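# Stow earphones in chest drawer and close it

## Task

Place the coiled earphones inside the small chest's open drawer, then push that drawer shut, with the chest still standing upright; everything must stay that way after the robot lets go and the scene is ended with finished_scene.

## Robot and tools

Robot: two Franka FR3 seven-joint arms, left_arm and right_arm, each carrying a Robotiq 140 two-finger gripper and a wrist camera. The fingers can fold at a hinge. A part held near the fingertips is squeezed normally. A part held nearer the palm may be pulled inward, held loosely or let go. A fingertip pressed tip-first onto a surface folds easily, so there may be little sign of contact and the next grip can fail.

Frames. Scene frame: origin at table-top height midway between the nominal bases, +z up, +x out over the table, left_arm on the +y side (not the image left). Real bases: left_arm at (-0.026, +0.384, +0.017) m, quat_wxyz (+1.000, 0, 0, +0.009); right_arm at (-0.059, -0.449, +0.017) m, quat_wxyz (+1.000, 0, 0, -0.029). Hand positions, quaternions, targets and wrist-camera poses are reported in each arm's own base frame. cam_high and the table use the scene frame. On the gripper, the fingers point along its +z and close along its y. end_effector_position is the midpoint between the pads when closed. The tips reach about 33 mm past it at gaps up to 40 mm, and about 9 mm when fully open.

execute_actions(actions, cameras). actions is a list of actions. Each action is a table of 1 to 15 rows, each row one 1/30 s step; if there are fewer rows, the last row is held to fill 15. Each row is a single list of 18 numbers in [-1, 1], both arms together. Order: left dx, dy, dz, rx, ry, rz, left gripper position, force_limit, speed, then the same nine for the right arm. dx..rz are offsets, not poses. They count from that arm's Hand target as it stood when the action began, along that arm's base axes. Every row counts from that same start, not from the row before, and repeating an offset moves the arm again. Scale: 1.0 = 0.6 m or 180 degrees. rx, ry, rz form one rotation vector, turning about the Hand target's position. To leave an arm still, send six zeros and repeat its last gripper numbers; a 0 there is a real command. Images come back only for an empty actions list or when cameras names them (["all"], names, or []).

Gripper numbers. position: +1 is fully open (140 mm), about -0.8 brings the pads together, and -1 closes until blocked. force_limit (default +1): after a slow close, about 14 N at -1, 40 N at 0 and 58 N at +1. speed (default +1): about 30 mm/s at -1, 140 at 0, 250 at +1. A fast close grips much harder (roughly 64 N at speed 0 and 116 N at +1 on a rigid part). To grip harder, raise force_limit and nudge position (-1 to -0.98). To grip softer, open and close again slowly.

move(target, speed, blend, blocking, cameras). target is one 18-number row, or a list of up to 15 rows. The layout and scale are as above, and every row is an offset from the Hand targets at the move's start. The gripper follows a straight path without avoiding obstacles, turning the short way, within 10 s total. speed is the top path speed in m/s, 0.002 to 2, default 0.25, one value or one per target. blend is a corner radius in m, default 0, meaning stop at each target. blocking=false returns after about 0.5 s while the move runs on. The result adds a "move:" line with the ending: done, off_target, moving, held or fault. It may also show limits=paced (pose clipped) or limits=held (steps withheld). A fast move lags, strays and hits harder.

wait(seconds 0 to 10) lets time pass with commands held. stop() brakes a running move; the fingers continue. zoom_image(camera, region=[x0, y0, x1, y1]) in image pixels gives a closer view; the region is at most 504x504, from the newest image. clear_fault(arm="left_arm" or "right_arm") clears a reported torque or force fault. read_manual gives licence text only. finished_scene(scene=1) ends the scene for good.

Cameras: cam_high, cam_left_wrist, cam_right_wrist, each 896x504.

Results. end_effector_position (m) and end_effector_quat_wxyz are in the arm's base frame. "Hand target" is the last commanded pose after clipping, and the next offsets start from it. Per step, the controller limits the commanded pose to within 70 mm and 16 degrees of the measured one, so the gripper often stops short. Any new command, even all zeros, asks for the target again; if the gripper still falls short, add the gap as an offset. "Tool commands" shows the current gripper commands. object_status: 0 moving, 1 blocked while opening, 2 blocked while closing (a grip), 3 reached the requested position or the pads met (held or not). It updates 0.2 to 1.7 s after contact. position_measured is in counts: 3 fully open, about 75 for 100 mm, 139 for 60 mm, 200 for 20 mm, 230 pads meeting. Other lines: joint torques and external joint torques; flange force along the gripper axes, offset even with no contact; joint velocities ("within noise" = still). Wrist depth gives 7x7 cells of distance ahead of each wrist camera, rows separated by " / ", "-" meaning no value. Some results also list positions at intermediate steps. Printed poses may be off by a few cm.

Faults and things to avoid. Contact torque of 85 N m on the four big joints or 11 N m on the three wrist joints stops the arm. So does an outside force of 85 N, with any held weight counted. Passing a joint range or going too fast also stops it. Call clear_fault, and release a grip first if the grip pins the arm. Holding loads or straining toward unreachable poses heats motors; a MOTOR HOT line warns before a 30-60 s over-temperature stop. Do not let the arms or grippers touch or squeeze each other. Do not drop or fling the earphones, let anything leave the table, or tip the chest. Do not slam the drawer or hit fixed things. Do not grip a resting part hard. Loose objects may now and then get a small push. Smooth, quick, low-effort motion is better, and robot time runs while you think.

Each tool is called after "Call:" by a JSON object that holds its "fn" and its "kwargs", one argument or row to a line.

## Session

Call:
{"fn": "execute_actions", "kwargs": {
  "actions": []
}}

Scene clock: 0.00 s.
left_arm: end_effector_position=(+0.4274, -0.2475, +0.1376) position_measured=3 object_status=3 end_effector_quat_wxyz=(-0.050, +0.219, +0.922, -0.314) | right_arm: end_effector_position=(+0.5438, +0.0718, +0.1622) position_measured=3 object_status=3 end_effector_quat_wxyz=(-0.026, +0.731, -0.671, +0.122)
Joint positions: left_arm=[-0.414 0.064 0.219 -2.309 -0.761 2.078 2.325] | right_arm=[0.131 -0.061 0.062 -2.365 -0.262 2.475 0.299]
Joint velocities: within noise
Joint torques (N m): no reading
External joint torques (N m): no reading
Flange force (N): no reading
Wrist depth (mm): cam_left_wrist=[594 476 371 304 258 223 196 / 749 531 400 325 272 235 204 / 820 594 439 349 289 245 214 / 968 118 471 373 308 137 217 / - 109 507 408 327 137 96 / - 217 256 373 352 295 101 / - 222 253 339 384 310 -] | cam_right_wrist=[347 331 314 300 287 274 263 / 359 342 324 310 296 282 270 / 374 355 335 319 303 290 278 / 386 124 347 329 314 138 283 / - 114 360 341 322 138 101 / - 391 373 351 334 320 96 / - 408 374 364 345 330 -]
Hand target: left_arm +0.4274, -0.2475, +0.1376; -0.050, +0.219, +0.922, -0.314 | right_arm +0.5438, +0.0718, +0.1622; -0.026, +0.731, -0.671, +0.122
Tool commands: left_gripper/position=+1.0 left_gripper/force_limit=+1.0 left_gripper/speed=+1.0 right_gripper/position=+1.0 right_gripper/force_limit=+1.0 right_gripper/speed=+1.0

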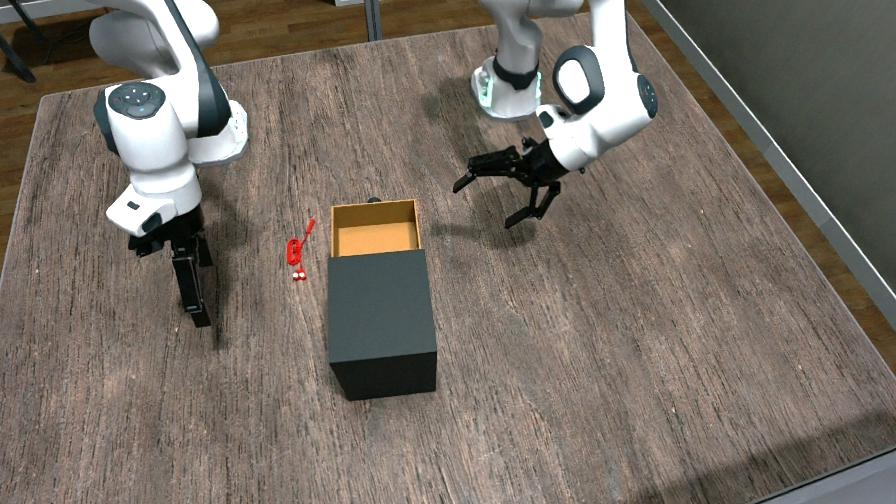

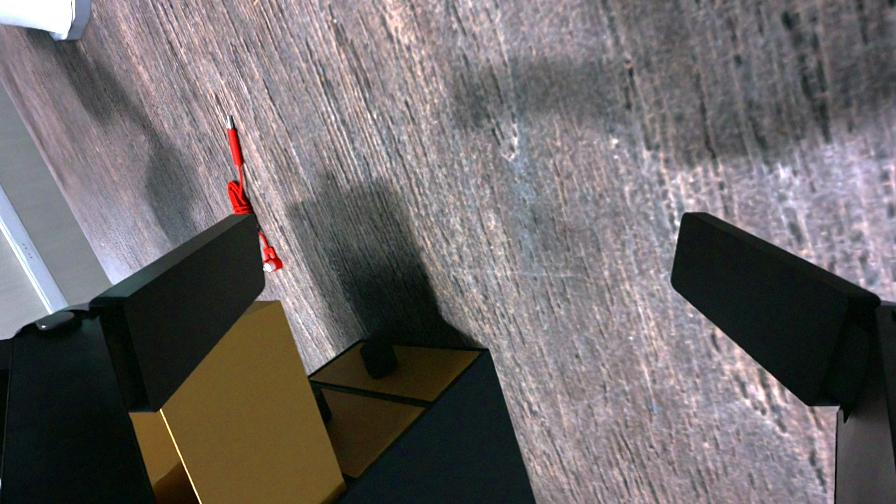

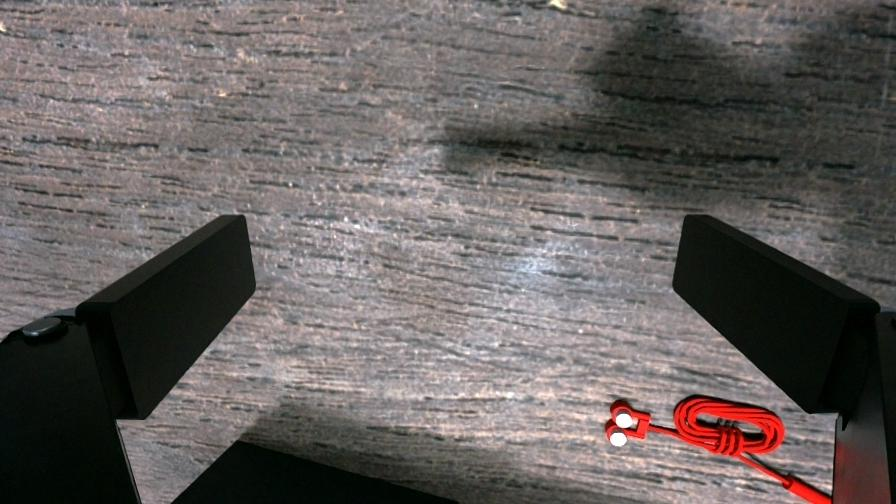

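Call:
{"fn": "zoom_image", "kwargs": {
  "camera": "cam_left_wrist",
  "region": [100, 200, 500, 504]
}}

Call:
{"fn": "zoom_image", "kwargs": {
  "camera": "cam_high",
  "region": [250, 180, 470, 410]
}}

Call:
{"fn": "zoom_image", "kwargs": {
  "camera": "cam_right_wrist",
  "region": [560, 340, 896, 504]
}}

Scaled by 1.260 from the camera's 896x504 image, which has a finer 1280x720 frame.

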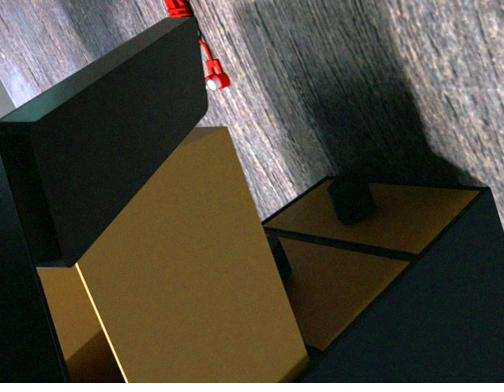

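Scaled by 2.191 from the camera's 896x504 image, which has a finer 1280x720 frame.

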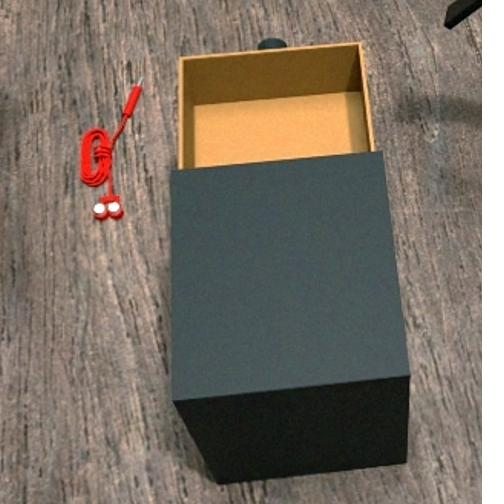

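Scaled by 1.500 from the camera's 896x504 image, which has a finer 1280x720 frame.

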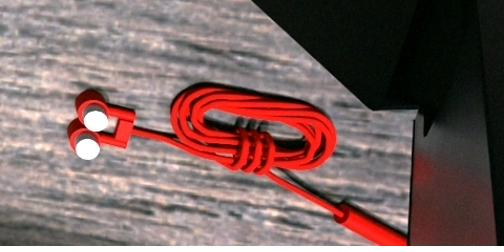

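Call:
{"fn": "move", "kwargs": {
  "target": [-0.083, 0.25, 0.133, 0, 0, 0, 1, 1, 1, -0.2665, 0.2137, 0.18, 0.0927, 0.0078, -0.6044, 1, 1, 1],
  "speed": 0.35,
  "cameras": ["all"]
}}

Scene clock: 14.40 s.
left_arm: end_effector_position=(+0.3782, -0.0984, +0.2167) position_measured=3 object_status=3 end_effector_quat_wxyz=(-0.050, +0.215, +0.923, -0.315) | right_arm: end_effector_position=(+0.3843, +0.1994, +0.2693) position_measured=3 object_status=3 end_effector_quat_wxyz=(+0.000, +0.122, +0.993, +0.000)
Joint positions: left_arm=[-0.258 -0.226 0.395 -2.393 -0.488 1.813 2.351] | right_arm=[-0.132 -0.453 0.538 -2.337 0.242 1.931 2.089]
Joint velocities: left_arm=[within noise] | right_arm=[0 -0.001 0 0.001 0 -0.001 0.005]
Joint torques (N m): left_arm=[0.66 -19.56 -2.18 22.61 0.29 0.88 0.16] | right_arm=[-0.25 -13.54 -6.38 25.77 1.33 2.14 0.15]
External joint torques (N m): left_arm=[0.62 0.65 0.14 0.5 0.52 -0.08 0.22] | right_arm=[-0.25 -1.01 0.57 1.8 0.52 -0.29 0.15]
Flange force (N): left_arm=[-1.7 2.9 -2.0] | right_arm=[-0.3 2.4 -4.7]
Wrist depth (mm): cam_left_wrist=[675 604 472 391 329 285 252 / 852 681 516 419 348 300 263 / 1037 755 562 445 368 314 275 / 2136 118 616 477 393 137 279 / - 109 672 524 417 136 96 / - 377 414 535 451 381 - / - 521 455 570 487 401 -] | cam_right_wrist=[380 382 382 384 386 388 389 / 397 401 403 403 405 406 409 / 420 422 424 426 427 424 240 / 438 124 450 451 454 129 281 / - 114 473 477 477 121 101 / - 500 503 507 505 282 96 / - 536 537 545 546 285 -]
Hand target: left_arm +0.3776, -0.0975, +0.2174; -0.050, +0.219, +0.922, -0.314 | right_arm +0.3839, +0.2000, +0.2702; +0.000, +0.126, +0.992, +0.001
Off the commanded pose: left_arm 0.001 m, 0 deg | right_arm 0.001 m, 0 deg.
move: done

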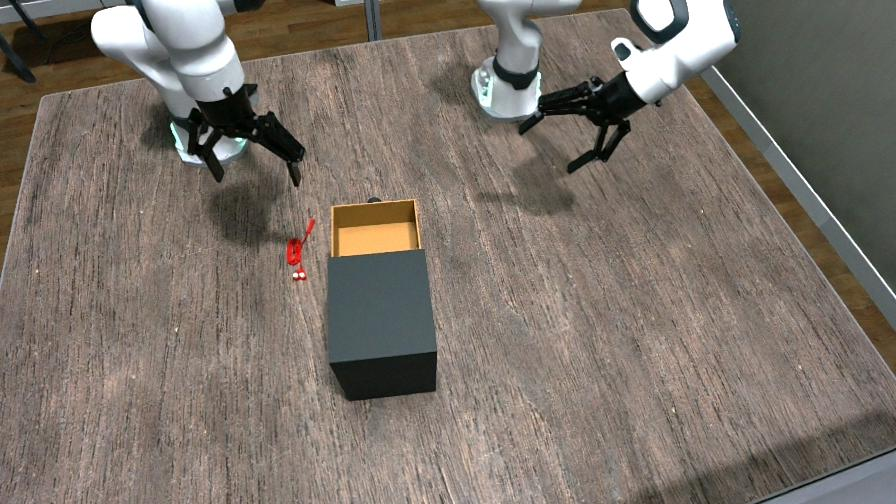

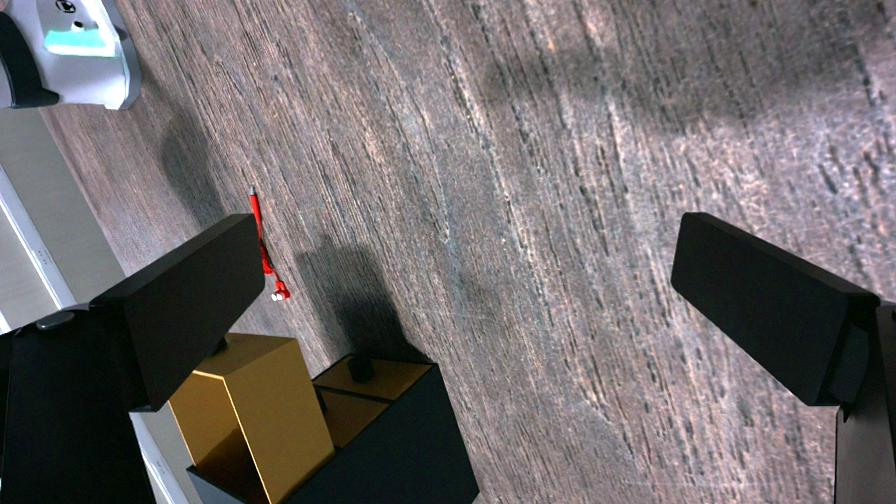

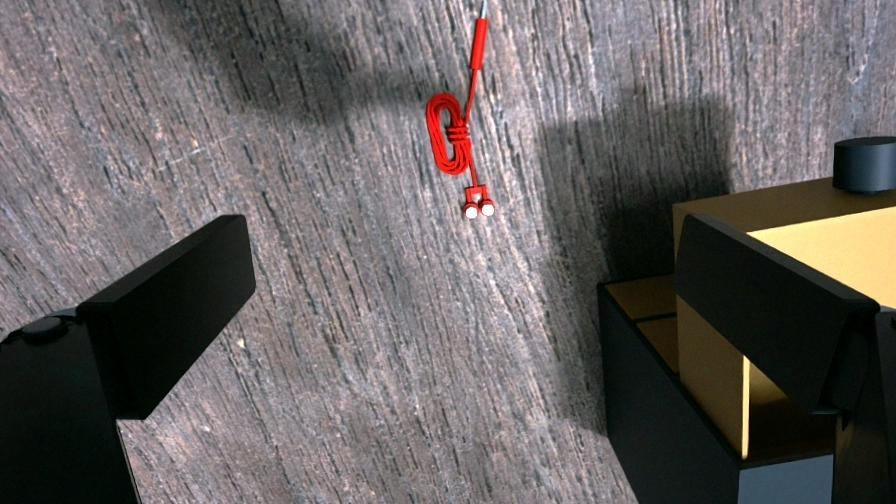

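Call:
{"fn": "zoom_image", "kwargs": {
  "camera": "cam_right_wrist",
  "region": [340, 0, 620, 240]
}}

Call:
{"fn": "zoom_image", "kwargs": {
  "camera": "cam_left_wrist",
  "region": [100, 150, 500, 504]
}}

Call:
{"fn": "zoom_image", "kwargs": {
  "camera": "cam_right_wrist",
  "region": [580, 100, 896, 504]
}}

Scaled by 1.800 from the camera's 896x504 image, which has a finer 1280x720 frame.

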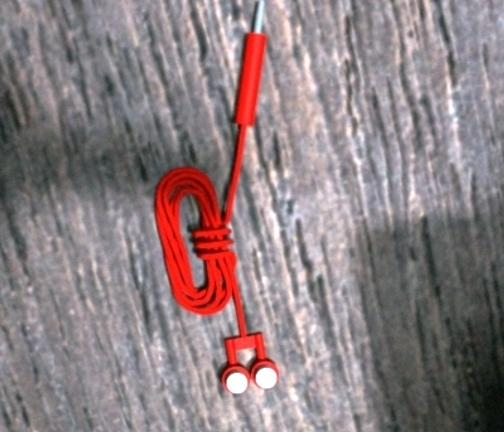

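Scaled by 1.260 from the camera's 896x504 image, which has a finer 1280x720 frame.

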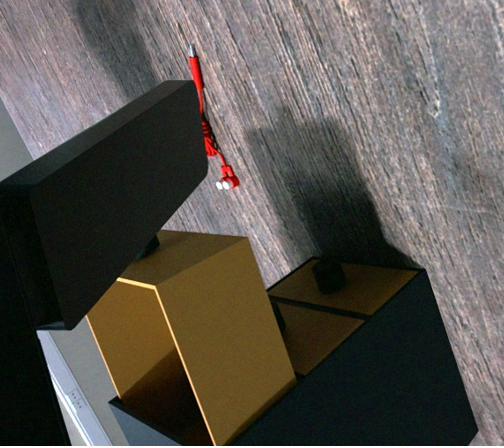

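Scaled by 1.248 from the camera's 896x504 image, which has a finer 1280x720 frame.

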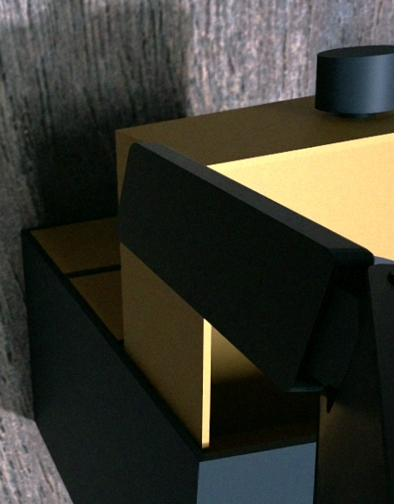

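Call:
{"fn": "move", "kwargs": {
  "target": [0, 0, 0, 0, 0, 0, 1, 1, 1, -0.0142, -0.0068, -0.3003, 0, 0, 0.0444, -0.08, -1, 0],
  "speed": 0.2,
  "cameras": ["cam_right_wrist"]
}}

Scene clock: 22.30 s.
left_arm: end_effector_position=(+0.3782, -0.0984, +0.2167) position_measured=3 object_status=3 end_effector_quat_wxyz=(-0.050, +0.215, +0.923, -0.315) | right_arm: end_effector_position=(+0.3743, +0.1956, +0.0900) position_measured=139 object_status=3 end_effector_quat_wxyz=(-0.001, +0.059, +0.998, +0.000)
Joint positions: left_arm=[-0.258 -0.226 0.395 -2.393 -0.488 1.813 2.351] | right_arm=[-0.139 -0.195 0.638 -2.626 0.187 2.458 2.032]
Joint velocities: left_arm=[within noise] | right_arm=[0.001 0 0 -0.001 0 0.003 0.001]
Joint torques (N m): left_arm=[0.68 -19.46 -2.21 22.62 0.29 0.86 0.13] | right_arm=[0.32 -16.46 -2.95 21.77 0.35 2.71 -0.09]
External joint torques (N m): left_arm=[0.66 0.81 0.14 0.46 0.52 -0.11 0.19] | right_arm=[0.33 0.14 0.16 1.49 -0.19 0.29 -0.09]
Flange force (N): left_arm=[-2.0 3.1 -2.0] | right_arm=[-4.1 3.1 0.3]
Wrist depth (mm): cam_left_wrist=[670 603 475 390 330 285 252 / 849 681 514 415 346 299 262 / 995 753 561 445 368 314 275 / 2383 118 616 482 395 136 281 / - 109 656 518 417 137 96 / - 377 399 533 452 384 - / - 506 438 559 485 402 -] | cam_right_wrist=[217 218 218 220 221 222 222 / 227 228 230 230 232 233 234 / 239 241 241 242 244 246 247 / 253 254 152 256 153 258 261 / 264 78 94 272 266 93 271 / - - 287 289 289 - 74 / - - - 308 309 - -]
Hand target: left_arm +0.3776, -0.0975, +0.2174; -0.050, +0.219, +0.922, -0.314 | right_arm +0.3754, +0.1959, +0.0900; +0.000, +0.056, +0.998, +0.001
Off the commanded pose: left_arm 0.001 m, 0 deg | right_arm 0.001 m, 0 deg.
move: done
Images, in order (width x height): cam_right_wrist 896x504.

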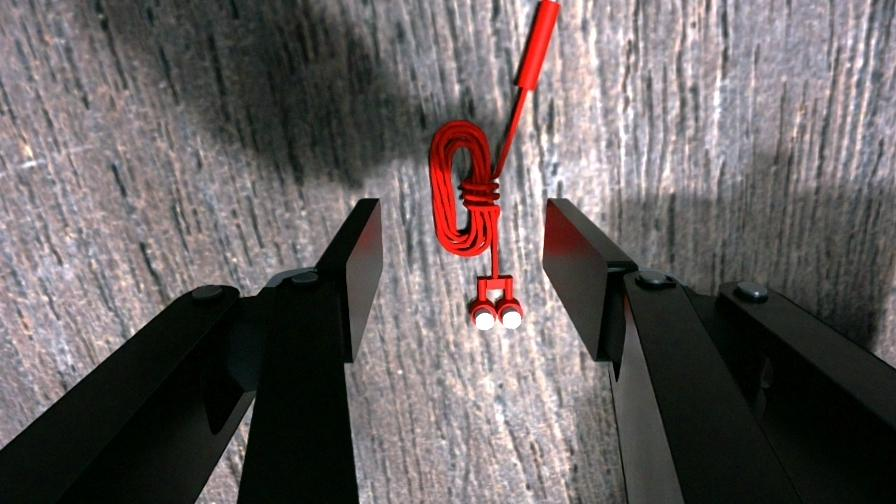

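Call:
{"fn": "move", "kwargs": {
  "target": [0, 0, 0, 0, 0, 0, 1, 1, 1, 0.0007, 0.0058, -0.1205, 0, 0, 0, -0.08, -1, 0],
  "speed": 0.12,
  "cameras": ["cam_right_wrist"]
}}

Scene clock: 26.10 s.
left_arm: end_effector_position=(+0.3782, -0.0984, +0.2167) position_measured=3 object_status=3 end_effector_quat_wxyz=(-0.050, +0.215, +0.923, -0.315) | right_arm: end_effector_position=(+0.3749, +0.1987, +0.0177) position_measured=139 object_status=3 end_effector_quat_wxyz=(-0.001, +0.054, +0.999, +0.000)
Joint positions: left_arm=[-0.258 -0.226 0.395 -2.393 -0.488 1.813 2.351] | right_arm=[-0.175 0.049 0.65 -2.65 -0.064 2.686 2.211]
Joint velocities: left_arm=[within noise] | right_arm=[0 0.001 0 -0.001 0.001 0 0.006]
Joint torques (N m): left_arm=[0.7 -19.48 -2.23 22.66 0.26 0.87 0.12] | right_arm=[0.98 -20.39 0.61 18.47 0.25 2.74 0.05]
External joint torques (N m): left_arm=[0.72 0.77 0.16 0.53 0.5 -0.08 0.19] | right_arm=[1 0.18 -0.17 1.43 -0.13 0.31 0.05]
Flange force (N): left_arm=[-2.1 3.1 -2.1] | right_arm=[-4.1 4.3 2.9]
Wrist depth (mm): cam_left_wrist=[677 613 474 391 332 287 252 / 846 673 514 415 349 301 262 / 1116 760 558 444 370 317 275 / 2383 118 616 482 395 137 280 / - 109 657 519 421 137 96 / - 479 412 540 453 385 - / - 525 435 556 487 404 -] | cam_right_wrist=[151 151 152 153 153 154 156 / 158 159 160 160 161 162 163 / 167 167 168 165 170 171 171 / 176 176 152 173 175 180 181 / 184 78 94 189 187 93 188 / - - 200 200 197 - 74 / - - - 214 216 - -]
Hand target: left_arm +0.3776, -0.0975, +0.2174; -0.050, +0.219, +0.922, -0.314 | right_arm +0.3758, +0.1994, +0.0177; +0.000, +0.056, +0.998, +0.001
Off the commanded pose: left_arm 0.001 m, 0 deg | right_arm 0.001 m, 0 deg.
move: done
Images, in order (width x height): cam_right_wrist 896x504.

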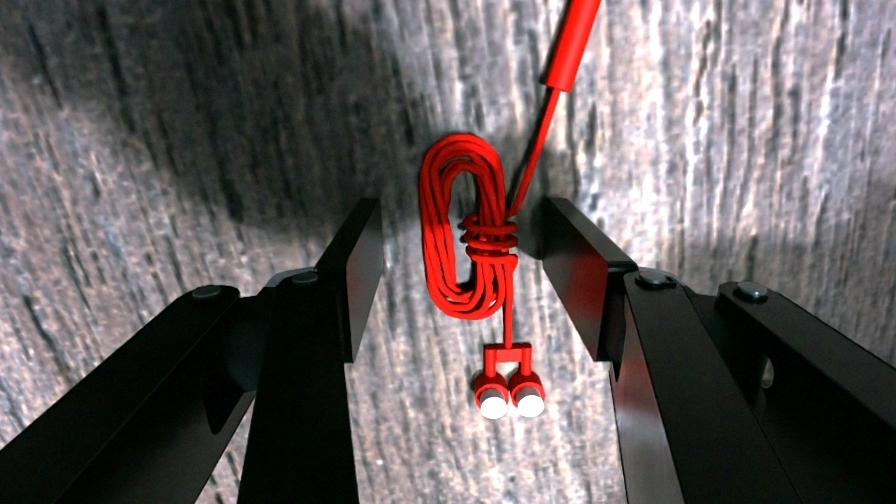

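Call:
{"fn": "move", "kwargs": {
  "target": [0, 0, 0, 0, 0, 0, 1, 1, 1, 0, 0, 0, 0, 0, 0, -1, -0.5, -0.9],
  "cameras": ["cam_right_wrist"]
}}

Scene clock: 27.83 s.
left_arm: end_effector_position=(+0.3782, -0.0984, +0.2167) position_measured=3 object_status=3 end_effector_quat_wxyz=(-0.050, +0.215, +0.923, -0.315) | right_arm: end_effector_position=(+0.3755, +0.1990, +0.0180) position_measured=213 object_status=0 end_effector_quat_wxyz=(-0.001, +0.055, +0.999, +0.000)
Joint positions: left_arm=[-0.258 -0.226 0.395 -2.393 -0.488 1.813 2.351] | right_arm=[-0.175 0.049 0.65 -2.649 -0.064 2.686 2.212]
Joint torques (N m): left_arm=[0.66 -19.46 -2.21 22.64 0.28 0.88 0.16] | right_arm=[0.4 -19.87 0.94 17.83 0.28 2.73 0.18]
External joint torques (N m): left_arm=[0.62 0.78 0.11 0.48 0.52 -0.08 0.22] | right_arm=[0.46 0.64 0.2 0.82 -0.11 0.3 0.18]
Flange force (N): left_arm=[-2.0 3.1 -1.9] | right_arm=[-3.5 3.9 4.4]
Wrist depth (mm): cam_left_wrist=[685 606 475 388 328 285 252 / 876 679 512 415 347 300 263 / 1037 753 566 444 368 316 275 / 2232 118 610 480 395 137 279 / - 109 668 525 419 137 96 / - 376 419 541 452 382 - / - 513 427 534 490 403 -] | cam_right_wrist=[151 151 152 153 152 155 156 / 158 159 161 161 162 162 163 / 167 168 169 167 171 171 172 / 177 177 176 123 178 181 182 / 187 185 - 94 94 188 193 / 196 - - - 67 - 202 / - - - - - - -]
Hand target: left_arm +0.3776, -0.0975, +0.2174; -0.050, +0.219, +0.922, -0.314 | right_arm +0.3758, +0.1994, +0.0177; +0.000, +0.056, +0.998, +0.001
Off the commanded pose: left_arm 0.001 m, 0 deg | right_arm 0.001 m, 0 deg.
move: done
Images, in order (width x height): cam_right_wrist 896x504.

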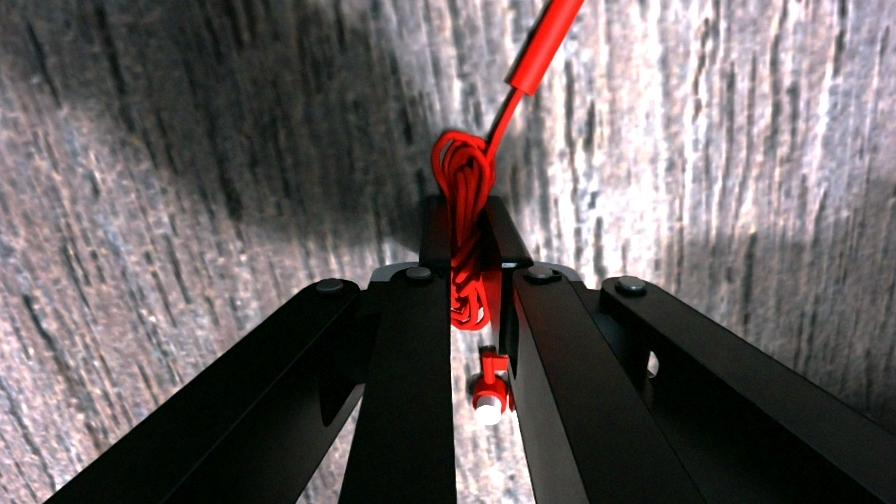

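Call:
{"fn": "wait", "kwargs": {
  "seconds": 0.4
}}

Scene clock: 28.43 s.
left_arm: end_effector_position=(+0.3782, -0.0984, +0.2167) position_measured=3 object_status=3 end_effector_quat_wxyz=(-0.050, +0.215, +0.923, -0.315) | right_arm: end_effector_position=(+0.3755, +0.1990, +0.0180) position_measured=213 object_status=2 end_effector_quat_wxyz=(-0.001, +0.055, +0.999, +0.000)
Joint positions: left_arm=[-0.258 -0.226 0.395 -2.393 -0.488 1.813 2.351] | right_arm=[-0.175 0.049 0.65 -2.649 -0.064 2.686 2.212]
Joint torques (N m): left_arm=[0.72 -19.47 -2.2 22.61 0.27 0.88 0.15] | right_arm=[0.47 -19.89 0.91 17.84 0.3 2.73 0.18]
External joint torques (N m): left_arm=[0.78 0.81 0.22 0.44 0.51 -0.07 0.21] | right_arm=[0.4 0.63 0.05 0.85 -0.08 0.31 0.17]
Flange force (N): left_arm=[-1.9 3.3 -2.0] | right_arm=[-3.7 3.7 4.4]
Wrist depth (mm): cam_left_wrist=[679 612 474 390 331 287 251 / 843 677 513 418 349 301 263 / 968 765 563 445 371 314 274 / 3177 118 615 478 391 137 280 / - 109 657 523 420 137 96 / - 101 468 539 450 382 - / - 516 414 557 485 400 -] | cam_right_wrist=[151 152 152 153 152 154 156 / 159 159 160 161 162 162 163 / 167 168 169 168 170 171 172 / 176 176 176 123 178 181 182 / 187 185 - 94 94 188 193 / 196 - - - 67 - 203 / - - - - - - -]
Hand target: left_arm +0.3776, -0.0975, +0.2174; -0.050, +0.219, +0.922, -0.314 | right_arm +0.3758, +0.1994, +0.0177; +0.000, +0.056, +0.998, +0.001
Tool commands: left_gripper/position=+1.0 left_gripper/force_limit=+1.0 left_gripper/speed=+1.0 right_gripper/position=-1.0 right_gripper/force_limit=-0.5 right_gripper/speed=-0.9
Off the commanded pose: left_arm 0.001 m, 0 deg | right_arm 0.001 m, 0 deg.
wait: 0.40 s; at rest from the start

Call:
{"fn": "move", "kwargs": {
  "target": [
    [0, 0, 0, 0, 0, 0, 1, 1, 1, 0, 0, 0.08, 0, 0, 0, -1, -0.5, -0.9],
    [0, 0, 0, 0, 0, 0, 1, 1, 1, 0, 0, 0.57, 0, 0, 0, -1, -0.5, -0.9]
  ],
  "speed": [0.08, 0.25],
  "blend": 0.01,
  "cameras": ["all"]
}}

Scene clock: 31.80 s.
left_arm: end_effector_position=(+0.3782, -0.0984, +0.2167) position_measured=3 object_status=3 end_effector_quat_wxyz=(-0.050, +0.215, +0.923, -0.315) | right_arm: end_effector_position=(+0.3761, +0.2002, +0.3597) position_measured=217 object_status=2 end_effector_quat_wxyz=(+0.001, +0.059, +0.998, +0.002)
Joint positions: left_arm=[-0.258 -0.226 0.395 -2.393 -0.488 1.813 2.351] | right_arm=[-0.067 -0.48 0.441 -2.144 0.203 1.704 1.99]
Joint velocities: left_arm=[within noise] | right_arm=[0 0.001 0 -0.001 0.001 -0.005 0.001]
Joint torques (N m): left_arm=[0.69 -19.53 -2.18 22.64 0.28 0.87 0.12] | right_arm=[0.45 -12.39 -6.42 25.9 0.73 2.06 -0.16]
External joint torques (N m): left_arm=[0.68 0.64 0.18 0.53 0.51 -0.09 0.18] | right_arm=[0.5 -0.16 0.15 1.98 -0.12 -0.38 -0.16]
Flange force (N): left_arm=[-1.7 2.8 -2.1] | right_arm=[-3.3 2.7 -6.1]
Wrist depth (mm): cam_left_wrist=[673 606 476 391 330 284 252 / 779 670 512 415 349 300 263 / 991 758 562 446 368 315 274 / - 118 613 482 393 136 281 / - 109 672 521 419 137 96 / - 376 406 540 451 381 - / - 514 410 563 485 403 -] | cam_right_wrist=[459 463 465 460 471 472 473 / 483 485 488 492 496 499 500 / 511 512 516 508 520 516 517 / 537 544 541 123 538 383 350 / 570 564 - 88 94 396 390 / 595 - - - 70 - 391 / - - - - - 71 -]
Hand target: left_arm +0.3776, -0.0975, +0.2174; -0.050, +0.219, +0.922, -0.314 | right_arm +0.3758, +0.1994, +0.3597; +0.000, +0.056, +0.998, +0.001
Off the commanded pose: left_arm 0.001 m, 0 deg | right_arm 0.001 m, 0 deg.
move: done

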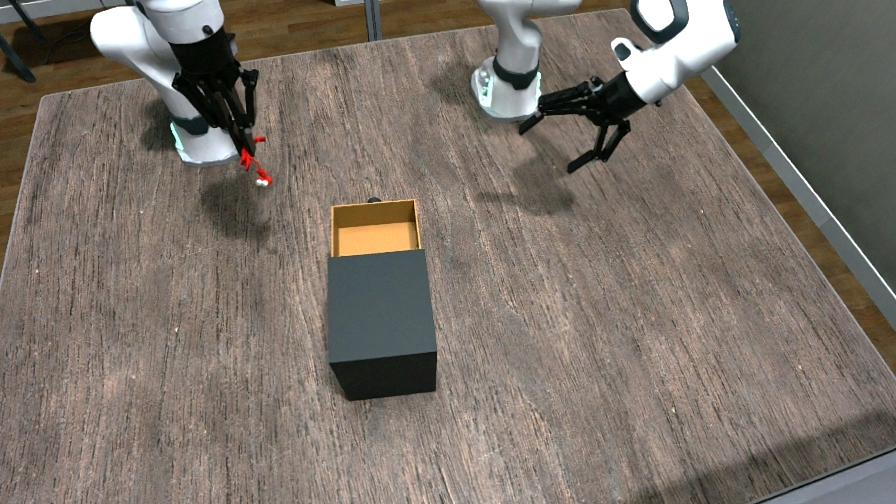

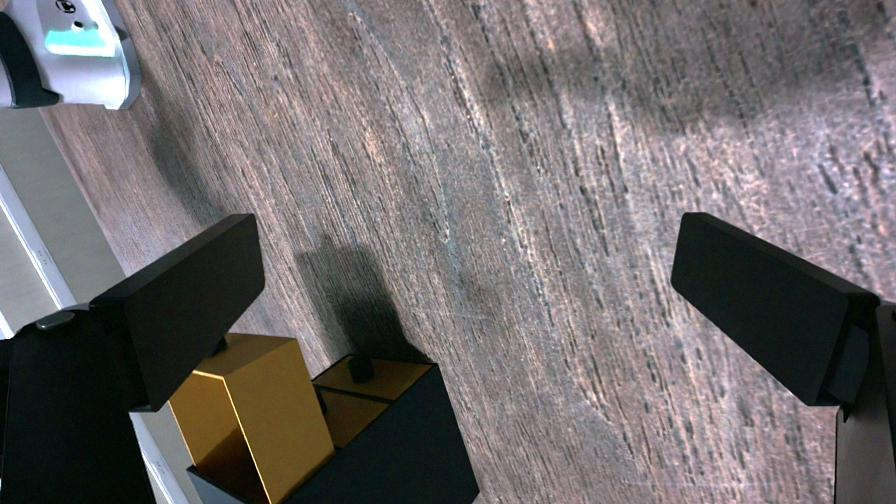

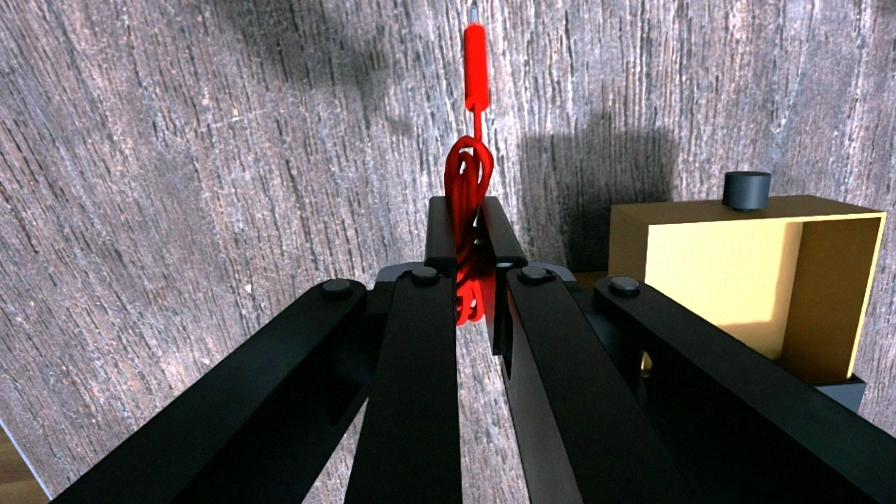

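Call:
{"fn": "move", "kwargs": {
  "target": [0, 0, 0, 0, 0, 0, 1, 1, 1, 0.192, 0.317, 0, 0, 0, 0.267, -1, -0.5, -0.9],
  "speed": 0.25,
  "cameras": ["all"]
}}

Scene clock: 38.00 s.
left_arm: end_effector_position=(+0.3782, -0.0984, +0.2167) position_measured=3 object_status=3 end_effector_quat_wxyz=(-0.050, +0.215, +0.923, -0.315) | right_arm: end_effector_position=(+0.4915, +0.3894, +0.3599) position_measured=217 object_status=2 end_effector_quat_wxyz=(+0.000, -0.351, +0.936, +0.002)
Joint positions: left_arm=[-0.258 -0.226 0.395 -2.393 -0.488 1.813 2.351] | right_arm=[0.127 0.266 0.645 -1.419 -0.156 1.634 1.619]
Joint velocities: left_arm=[within noise] | right_arm=[0 0 0.002 0 0 -0.001 -0.005]
Joint torques (N m): left_arm=[0.66 -19.52 -2.19 22.58 0.27 0.87 0.14] | right_arm=[0.64 -34.61 5.62 25.64 0.7 2.14 -0.2]
External joint torques (N m): left_arm=[0.68 0.72 0.19 0.51 0.51 -0.07 0.2] | right_arm=[0.83 0.03 0.74 1.72 -0.11 -0.29 -0.2]
Flange force (N): left_arm=[-1.9 3.0 -2.0] | right_arm=[-11.2 0.5 -7.0]
Wrist depth (mm): cam_left_wrist=[672 610 475 389 330 286 253 / 787 679 514 416 348 302 264 / 1016 758 557 445 369 315 277 / - 118 618 478 394 137 280 / - 109 673 524 421 137 96 / - 375 408 542 451 383 - / - 508 424 552 483 401 -] | cam_right_wrist=[456 458 462 454 468 470 472 / 479 485 481 337 489 492 493 / 506 509 345 343 357 518 524 / 532 526 286 123 367 552 552 / 568 298 - 88 94 578 590 / 594 - - - 70 - 618 / - - - - - 71 -]
Hand target: left_arm +0.3776, -0.0975, +0.2174; -0.050, +0.219, +0.922, -0.314 | right_arm +0.4910, +0.3896, +0.3597; +0.000, -0.355, +0.935, +0.001
Off the commanded pose: left_arm 0.001 m, 0 deg | right_arm 0.000 m, 1 deg.
move: done

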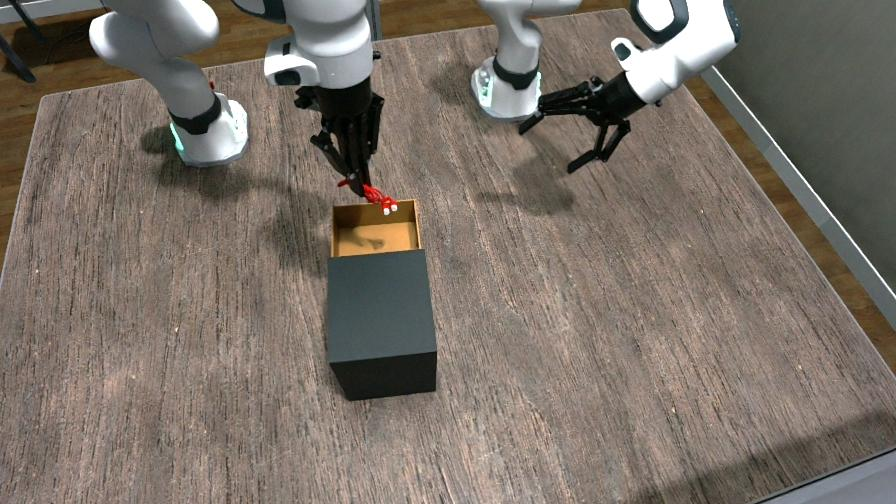

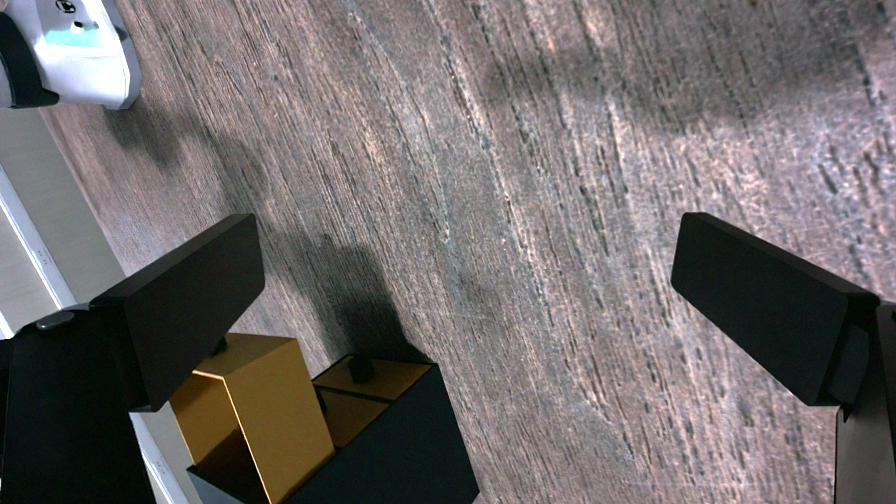

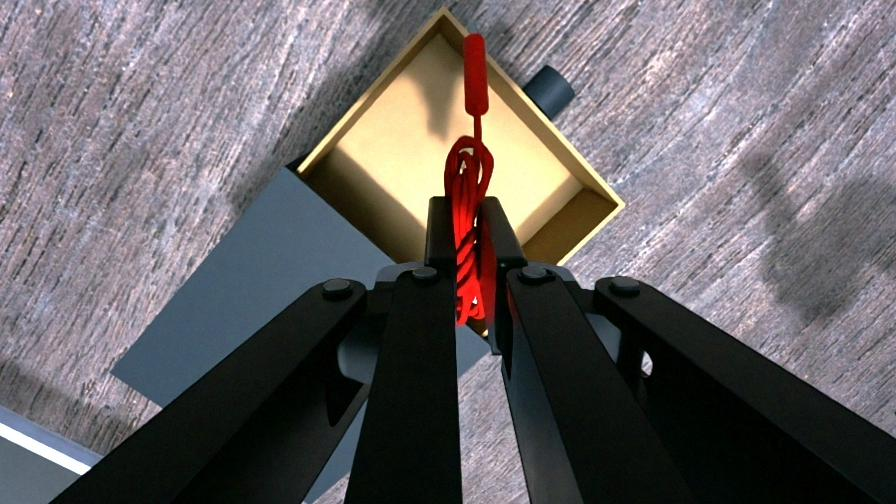

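Call:
{"fn": "move", "kwargs": {
  "target": [
    [0, 0, 0, 0, 0, 0, 1, 1, 1, 0.0113, 0.0098, -0.13, 0, 0, 0, -1, -0.5, -0.9],
    [0, 0, 0, 0, 0, 0, 1, 1, 1, 0.0113, 0.0098, -0.28, 0, 0, 0, -1, -0.5, -0.9]
  ],
  "speed": [0.15, 0.07],
  "blend": 0.01,
  "cameras": ["all"]
}}

Scene clock: 42.53 s.
left_arm: end_effector_position=(+0.3782, -0.0984, +0.2167) position_measured=3 object_status=3 end_effector_quat_wxyz=(-0.050, +0.215, +0.923, -0.315) | right_arm: end_effector_position=(+0.4968, +0.3952, +0.1917) position_measured=217 object_status=2 end_effector_quat_wxyz=(-0.002, -0.358, +0.934, +0.001)
Joint positions: left_arm=[-0.258 -0.226 0.395 -2.393 -0.488 1.813 2.351] | right_arm=[0.127 0.343 0.612 -1.754 -0.212 2.026 1.646]
Joint velocities: left_arm=[within noise] | right_arm=[0.001 0.001 -0.001 0 0 0.004 0.004]
Joint torques (N m): left_arm=[0.67 -19.5 -2.17 22.6 0.29 0.88 0.13] | right_arm=[1 -37.25 6.11 24.67 0.61 2.62 0.1]
External joint torques (N m): left_arm=[0.61 0.72 0.13 0.48 0.52 -0.08 0.19] | right_arm=[1.2 -0.64 -0.25 1.03 -0.12 0.2 0.1]
Flange force (N): left_arm=[-1.9 2.9 -1.9] | right_arm=[-4.4 1.2 -1.2]
Wrist depth (mm): cam_left_wrist=[664 607 477 390 329 286 251 / 882 675 514 416 350 300 264 / 1003 760 562 447 369 316 274 / - 118 618 482 394 137 280 / - 109 672 527 419 137 96 / - 393 417 533 451 384 - / - 420 393 554 484 400 -] | cam_right_wrist=[305 306 118 164 126 307 315 / 321 316 171 174 173 130 331 / 337 141 179 180 185 174 350 / - 182 187 124 193 193 365 / - 189 - 88 94 166 382 / 118 - - - 70 - 412 / - - - - - 71 -]
Hand target: left_arm +0.3776, -0.0975, +0.2174; -0.050, +0.219, +0.922, -0.314 | right_arm +0.4978, +0.3955, +0.1917; +0.000, -0.355, +0.935, +0.001
Off the commanded pose: left_arm 0.001 m, 0 deg | right_arm 0.001 m, 0 deg.
move: done

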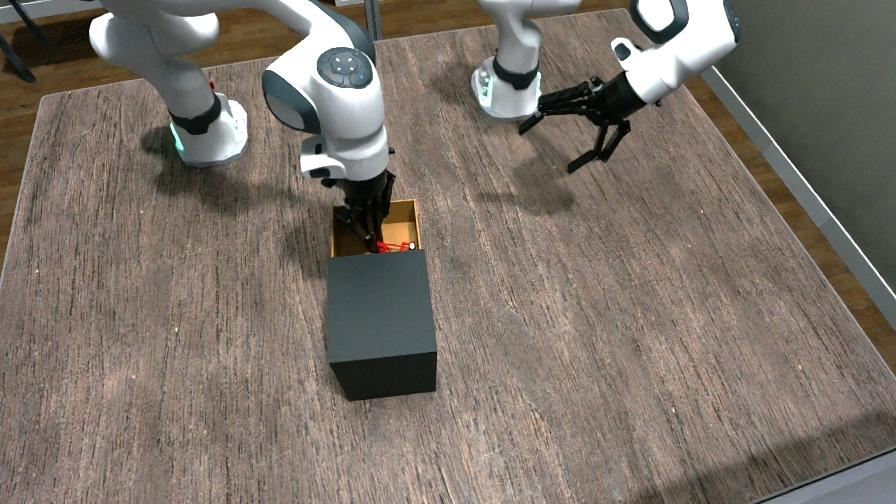

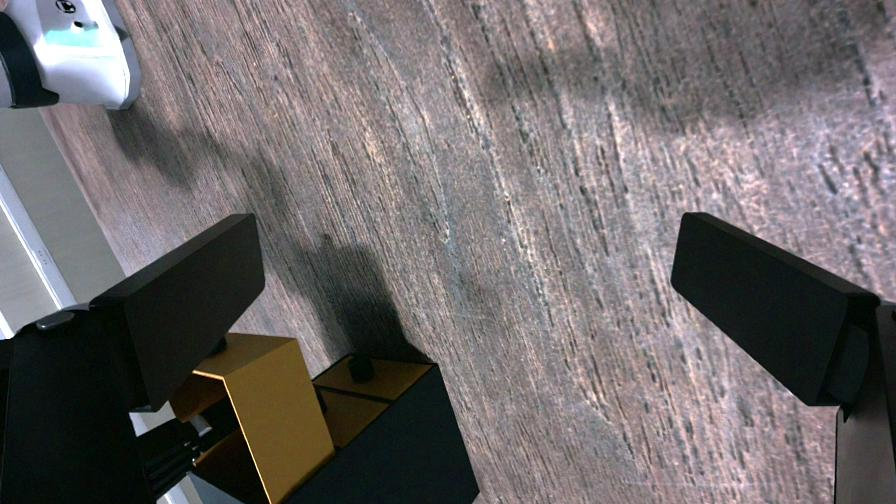

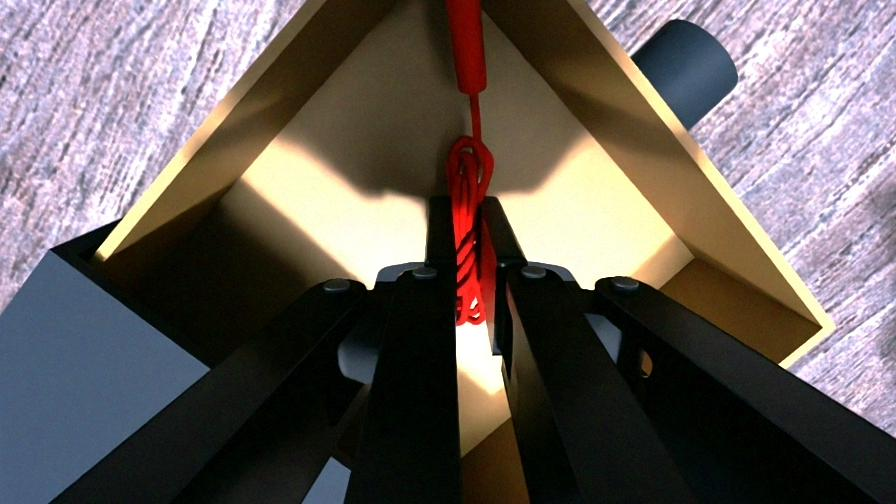

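Call:
{"fn": "zoom_image", "kwargs": {
  "camera": "cam_right_wrist",
  "region": [360, 0, 600, 240]
}}

Call:
{"fn": "zoom_image", "kwargs": {
  "camera": "cam_high",
  "region": [300, 170, 450, 280]
}}

Call:
{"fn": "zoom_image", "kwargs": {
  "camera": "cam_left_wrist",
  "region": [100, 300, 360, 504]
}}

Scaled by 2.100 from the camera's 896x504 image, which has a finer 1280x720 frame.

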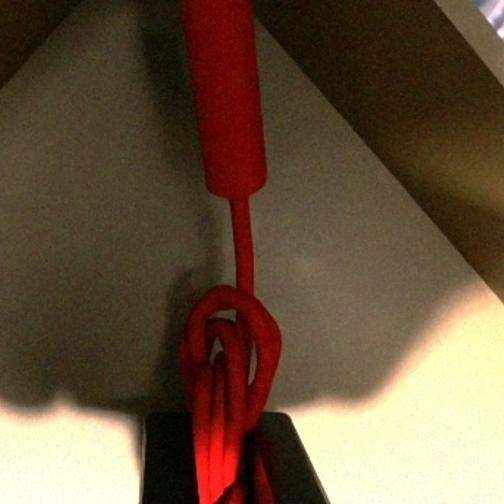

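Scaled by 3.360 from the camera's 896x504 image, which has a finer 1280x720 frame.

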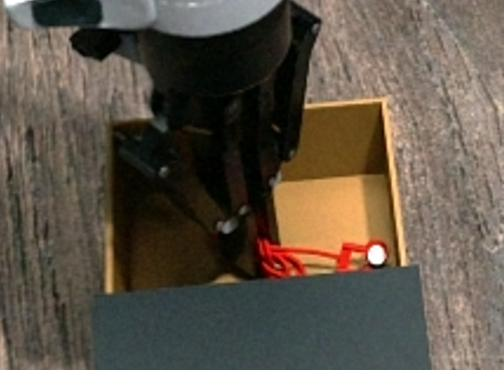

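Scaled by 1.938 from the camera's 896x504 image, which has a finer 1280x720 frame.

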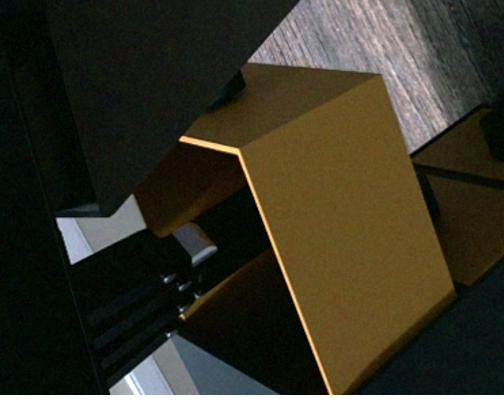

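Call:
{"fn": "move", "kwargs": {
  "target": [
    [0, 0, 0, 0, 0, 0, 1, 1, 1, 0.032, -0.002, 0, 0, 0, 0, -1, -0.5, -0.9],
    [0, 0, 0, 0, 0, 0, 1, 1, 1, 0.032, -0.002, -0.014, 0, 0, 0, -1, -0.5, -0.9]
  ],
  "speed": [0.05, 0.04],
  "blend": 0.004,
  "cameras": ["cam_right_wrist", "cam_high"]
}}

Scene clock: 53.43 s.
left_arm: end_effector_position=(+0.3782, -0.0984, +0.2167) position_measured=3 object_status=3 end_effector_quat_wxyz=(-0.050, +0.215, +0.923, -0.315) | right_arm: end_effector_position=(+0.5166, +0.3939, +0.1845) position_measured=217 object_status=2 end_effector_quat_wxyz=(-0.001, -0.354, +0.935, +0.001)
Joint positions: left_arm=[-0.258 -0.226 0.395 -2.393 -0.488 1.813 2.351] | right_arm=[0.134 0.397 0.597 -1.699 -0.24 2.02 1.647]
Joint velocities: left_arm=[within noise] | right_arm=[0 0 0 0.001 -0.004 0.001 -0.001]
Joint torques (N m): left_arm=[0.7 -19.48 -2.23 22.65 0.29 0.88 0.14] | right_arm=[0.83 -38.51 7.24 24.2 0.66 2.84 -0.03]
External joint torques (N m): left_arm=[0.67 0.76 0.12 0.52 0.52 -0.07 0.21] | right_arm=[0.87 0.24 -0.07 0.64 -0.09 0.41 -0.03]
Flange force (N): left_arm=[-2.0 3.1 -2.0] | right_arm=[-4.7 0.7 0.4]
Wrist depth (mm): cam_left_wrist=[679 610 476 388 329 286 250 / 888 677 513 417 348 301 263 / 1082 755 562 446 370 314 274 / 2155 118 618 481 396 136 279 / - 110 657 518 418 137 96 / - 377 397 536 451 382 - / - 414 428 556 489 403 -] | cam_right_wrist=[299 297 125 158 160 114 306 / 314 114 163 166 168 136 320 / 323 150 170 171 177 177 130 / - 175 178 124 183 186 144 / - 104 - 88 94 166 139 / - - - - 70 - 403 / - - - - - 71 -]
Hand target: left_arm +0.3776, -0.0975, +0.2174; -0.050, +0.219, +0.922, -0.314 | right_arm +0.5170, +0.3943, +0.1833; +0.000, -0.355, +0.935, +0.001
Off the commanded pose: left_arm 0.001 m, 0 deg | right_arm 0.001 m, 0 deg.
move: done
Images, in order (width x height): cam_high 896x504, cam_right_wrist 896x504.

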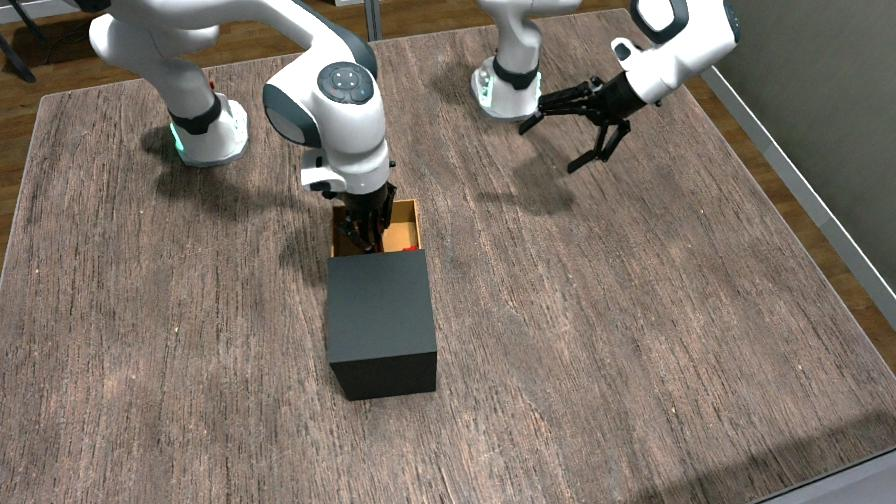

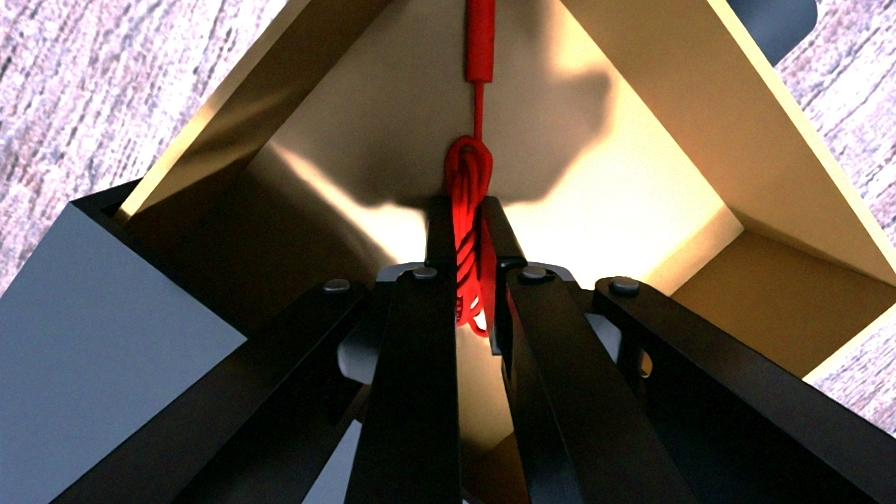

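Call:
{"fn": "move", "kwargs": {
  "target": [0, 0, 0, 0, 0, 0, 1, 1, 1, 0, 0, 0, 0, 0, 0, -0.22, -0.5, -0.8],
  "cameras": ["cam_right_wrist"]
}}

Scene clock: 55.67 s.
left_arm: end_effector_position=(+0.3782, -0.0984, +0.2167) position_measured=3 object_status=3 end_effector_quat_wxyz=(-0.050, +0.215, +0.923, -0.315) | right_arm: end_effector_position=(+0.5168, +0.3940, +0.1843) position_measured=157 object_status=0 end_effector_quat_wxyz=(-0.001, -0.354, +0.935, +0.001)
Joint positions: left_arm=[-0.258 -0.226 0.395 -2.393 -0.488 1.813 2.351] | right_arm=[0.134 0.397 0.597 -1.699 -0.241 2.021 1.647]
Joint torques (N m): left_arm=[0.66 -19.5 -2.23 22.59 0.3 0.87 0.11] | right_arm=[0.73 -38.56 7.36 24.33 0.61 2.73 0.01]
External joint torques (N m): left_arm=[0.66 0.75 0.14 0.46 0.54 -0.08 0.17] | right_arm=[0.61 0.26 -0.1 0.76 -0.14 0.29 0.01]
Flange force (N): left_arm=[-1.8 2.9 -2.0] | right_arm=[-5.2 0.4 0.0]
Wrist depth (mm): cam_left_wrist=[675 606 473 390 329 286 251 / 846 675 515 415 348 301 262 / 1082 760 557 446 369 316 274 / 2253 119 610 483 391 136 281 / - 109 668 521 423 137 96 / - 377 420 535 450 382 - / - 400 427 556 487 404 -] | cam_right_wrist=[299 299 125 157 160 113 307 / 314 - 164 165 168 136 320 / 323 139 170 169 176 176 126 / - 165 175 176 161 184 146 / - 78 94 191 115 91 129 / - 78 - 201 201 76 - / - - - 205 - - -]
Hand target: left_arm +0.3776, -0.0975, +0.2174; -0.050, +0.219, +0.922, -0.314 | right_arm +0.5170, +0.3943, +0.1833; +0.000, -0.355, +0.935, +0.001
Off the commanded pose: left_arm 0.001 m, 0 deg | right_arm 0.001 m, 0 deg.
move: done
Images, in order (width x height): cam_right_wrist 896x504.

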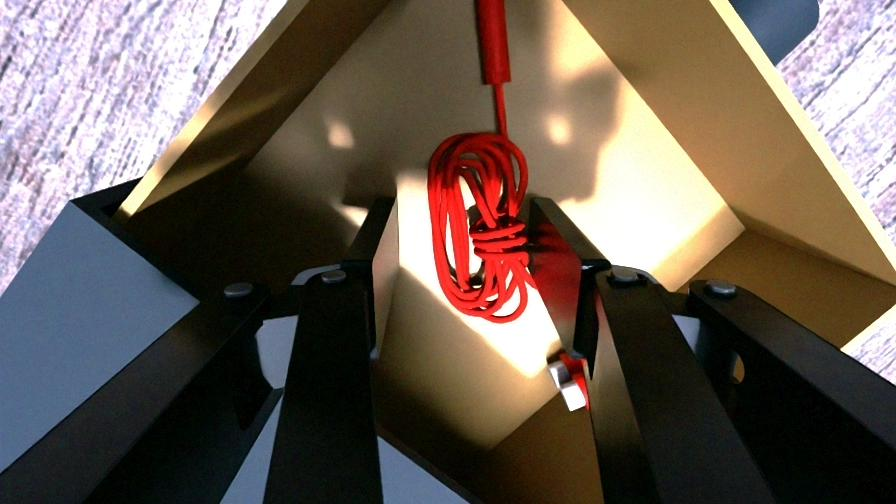

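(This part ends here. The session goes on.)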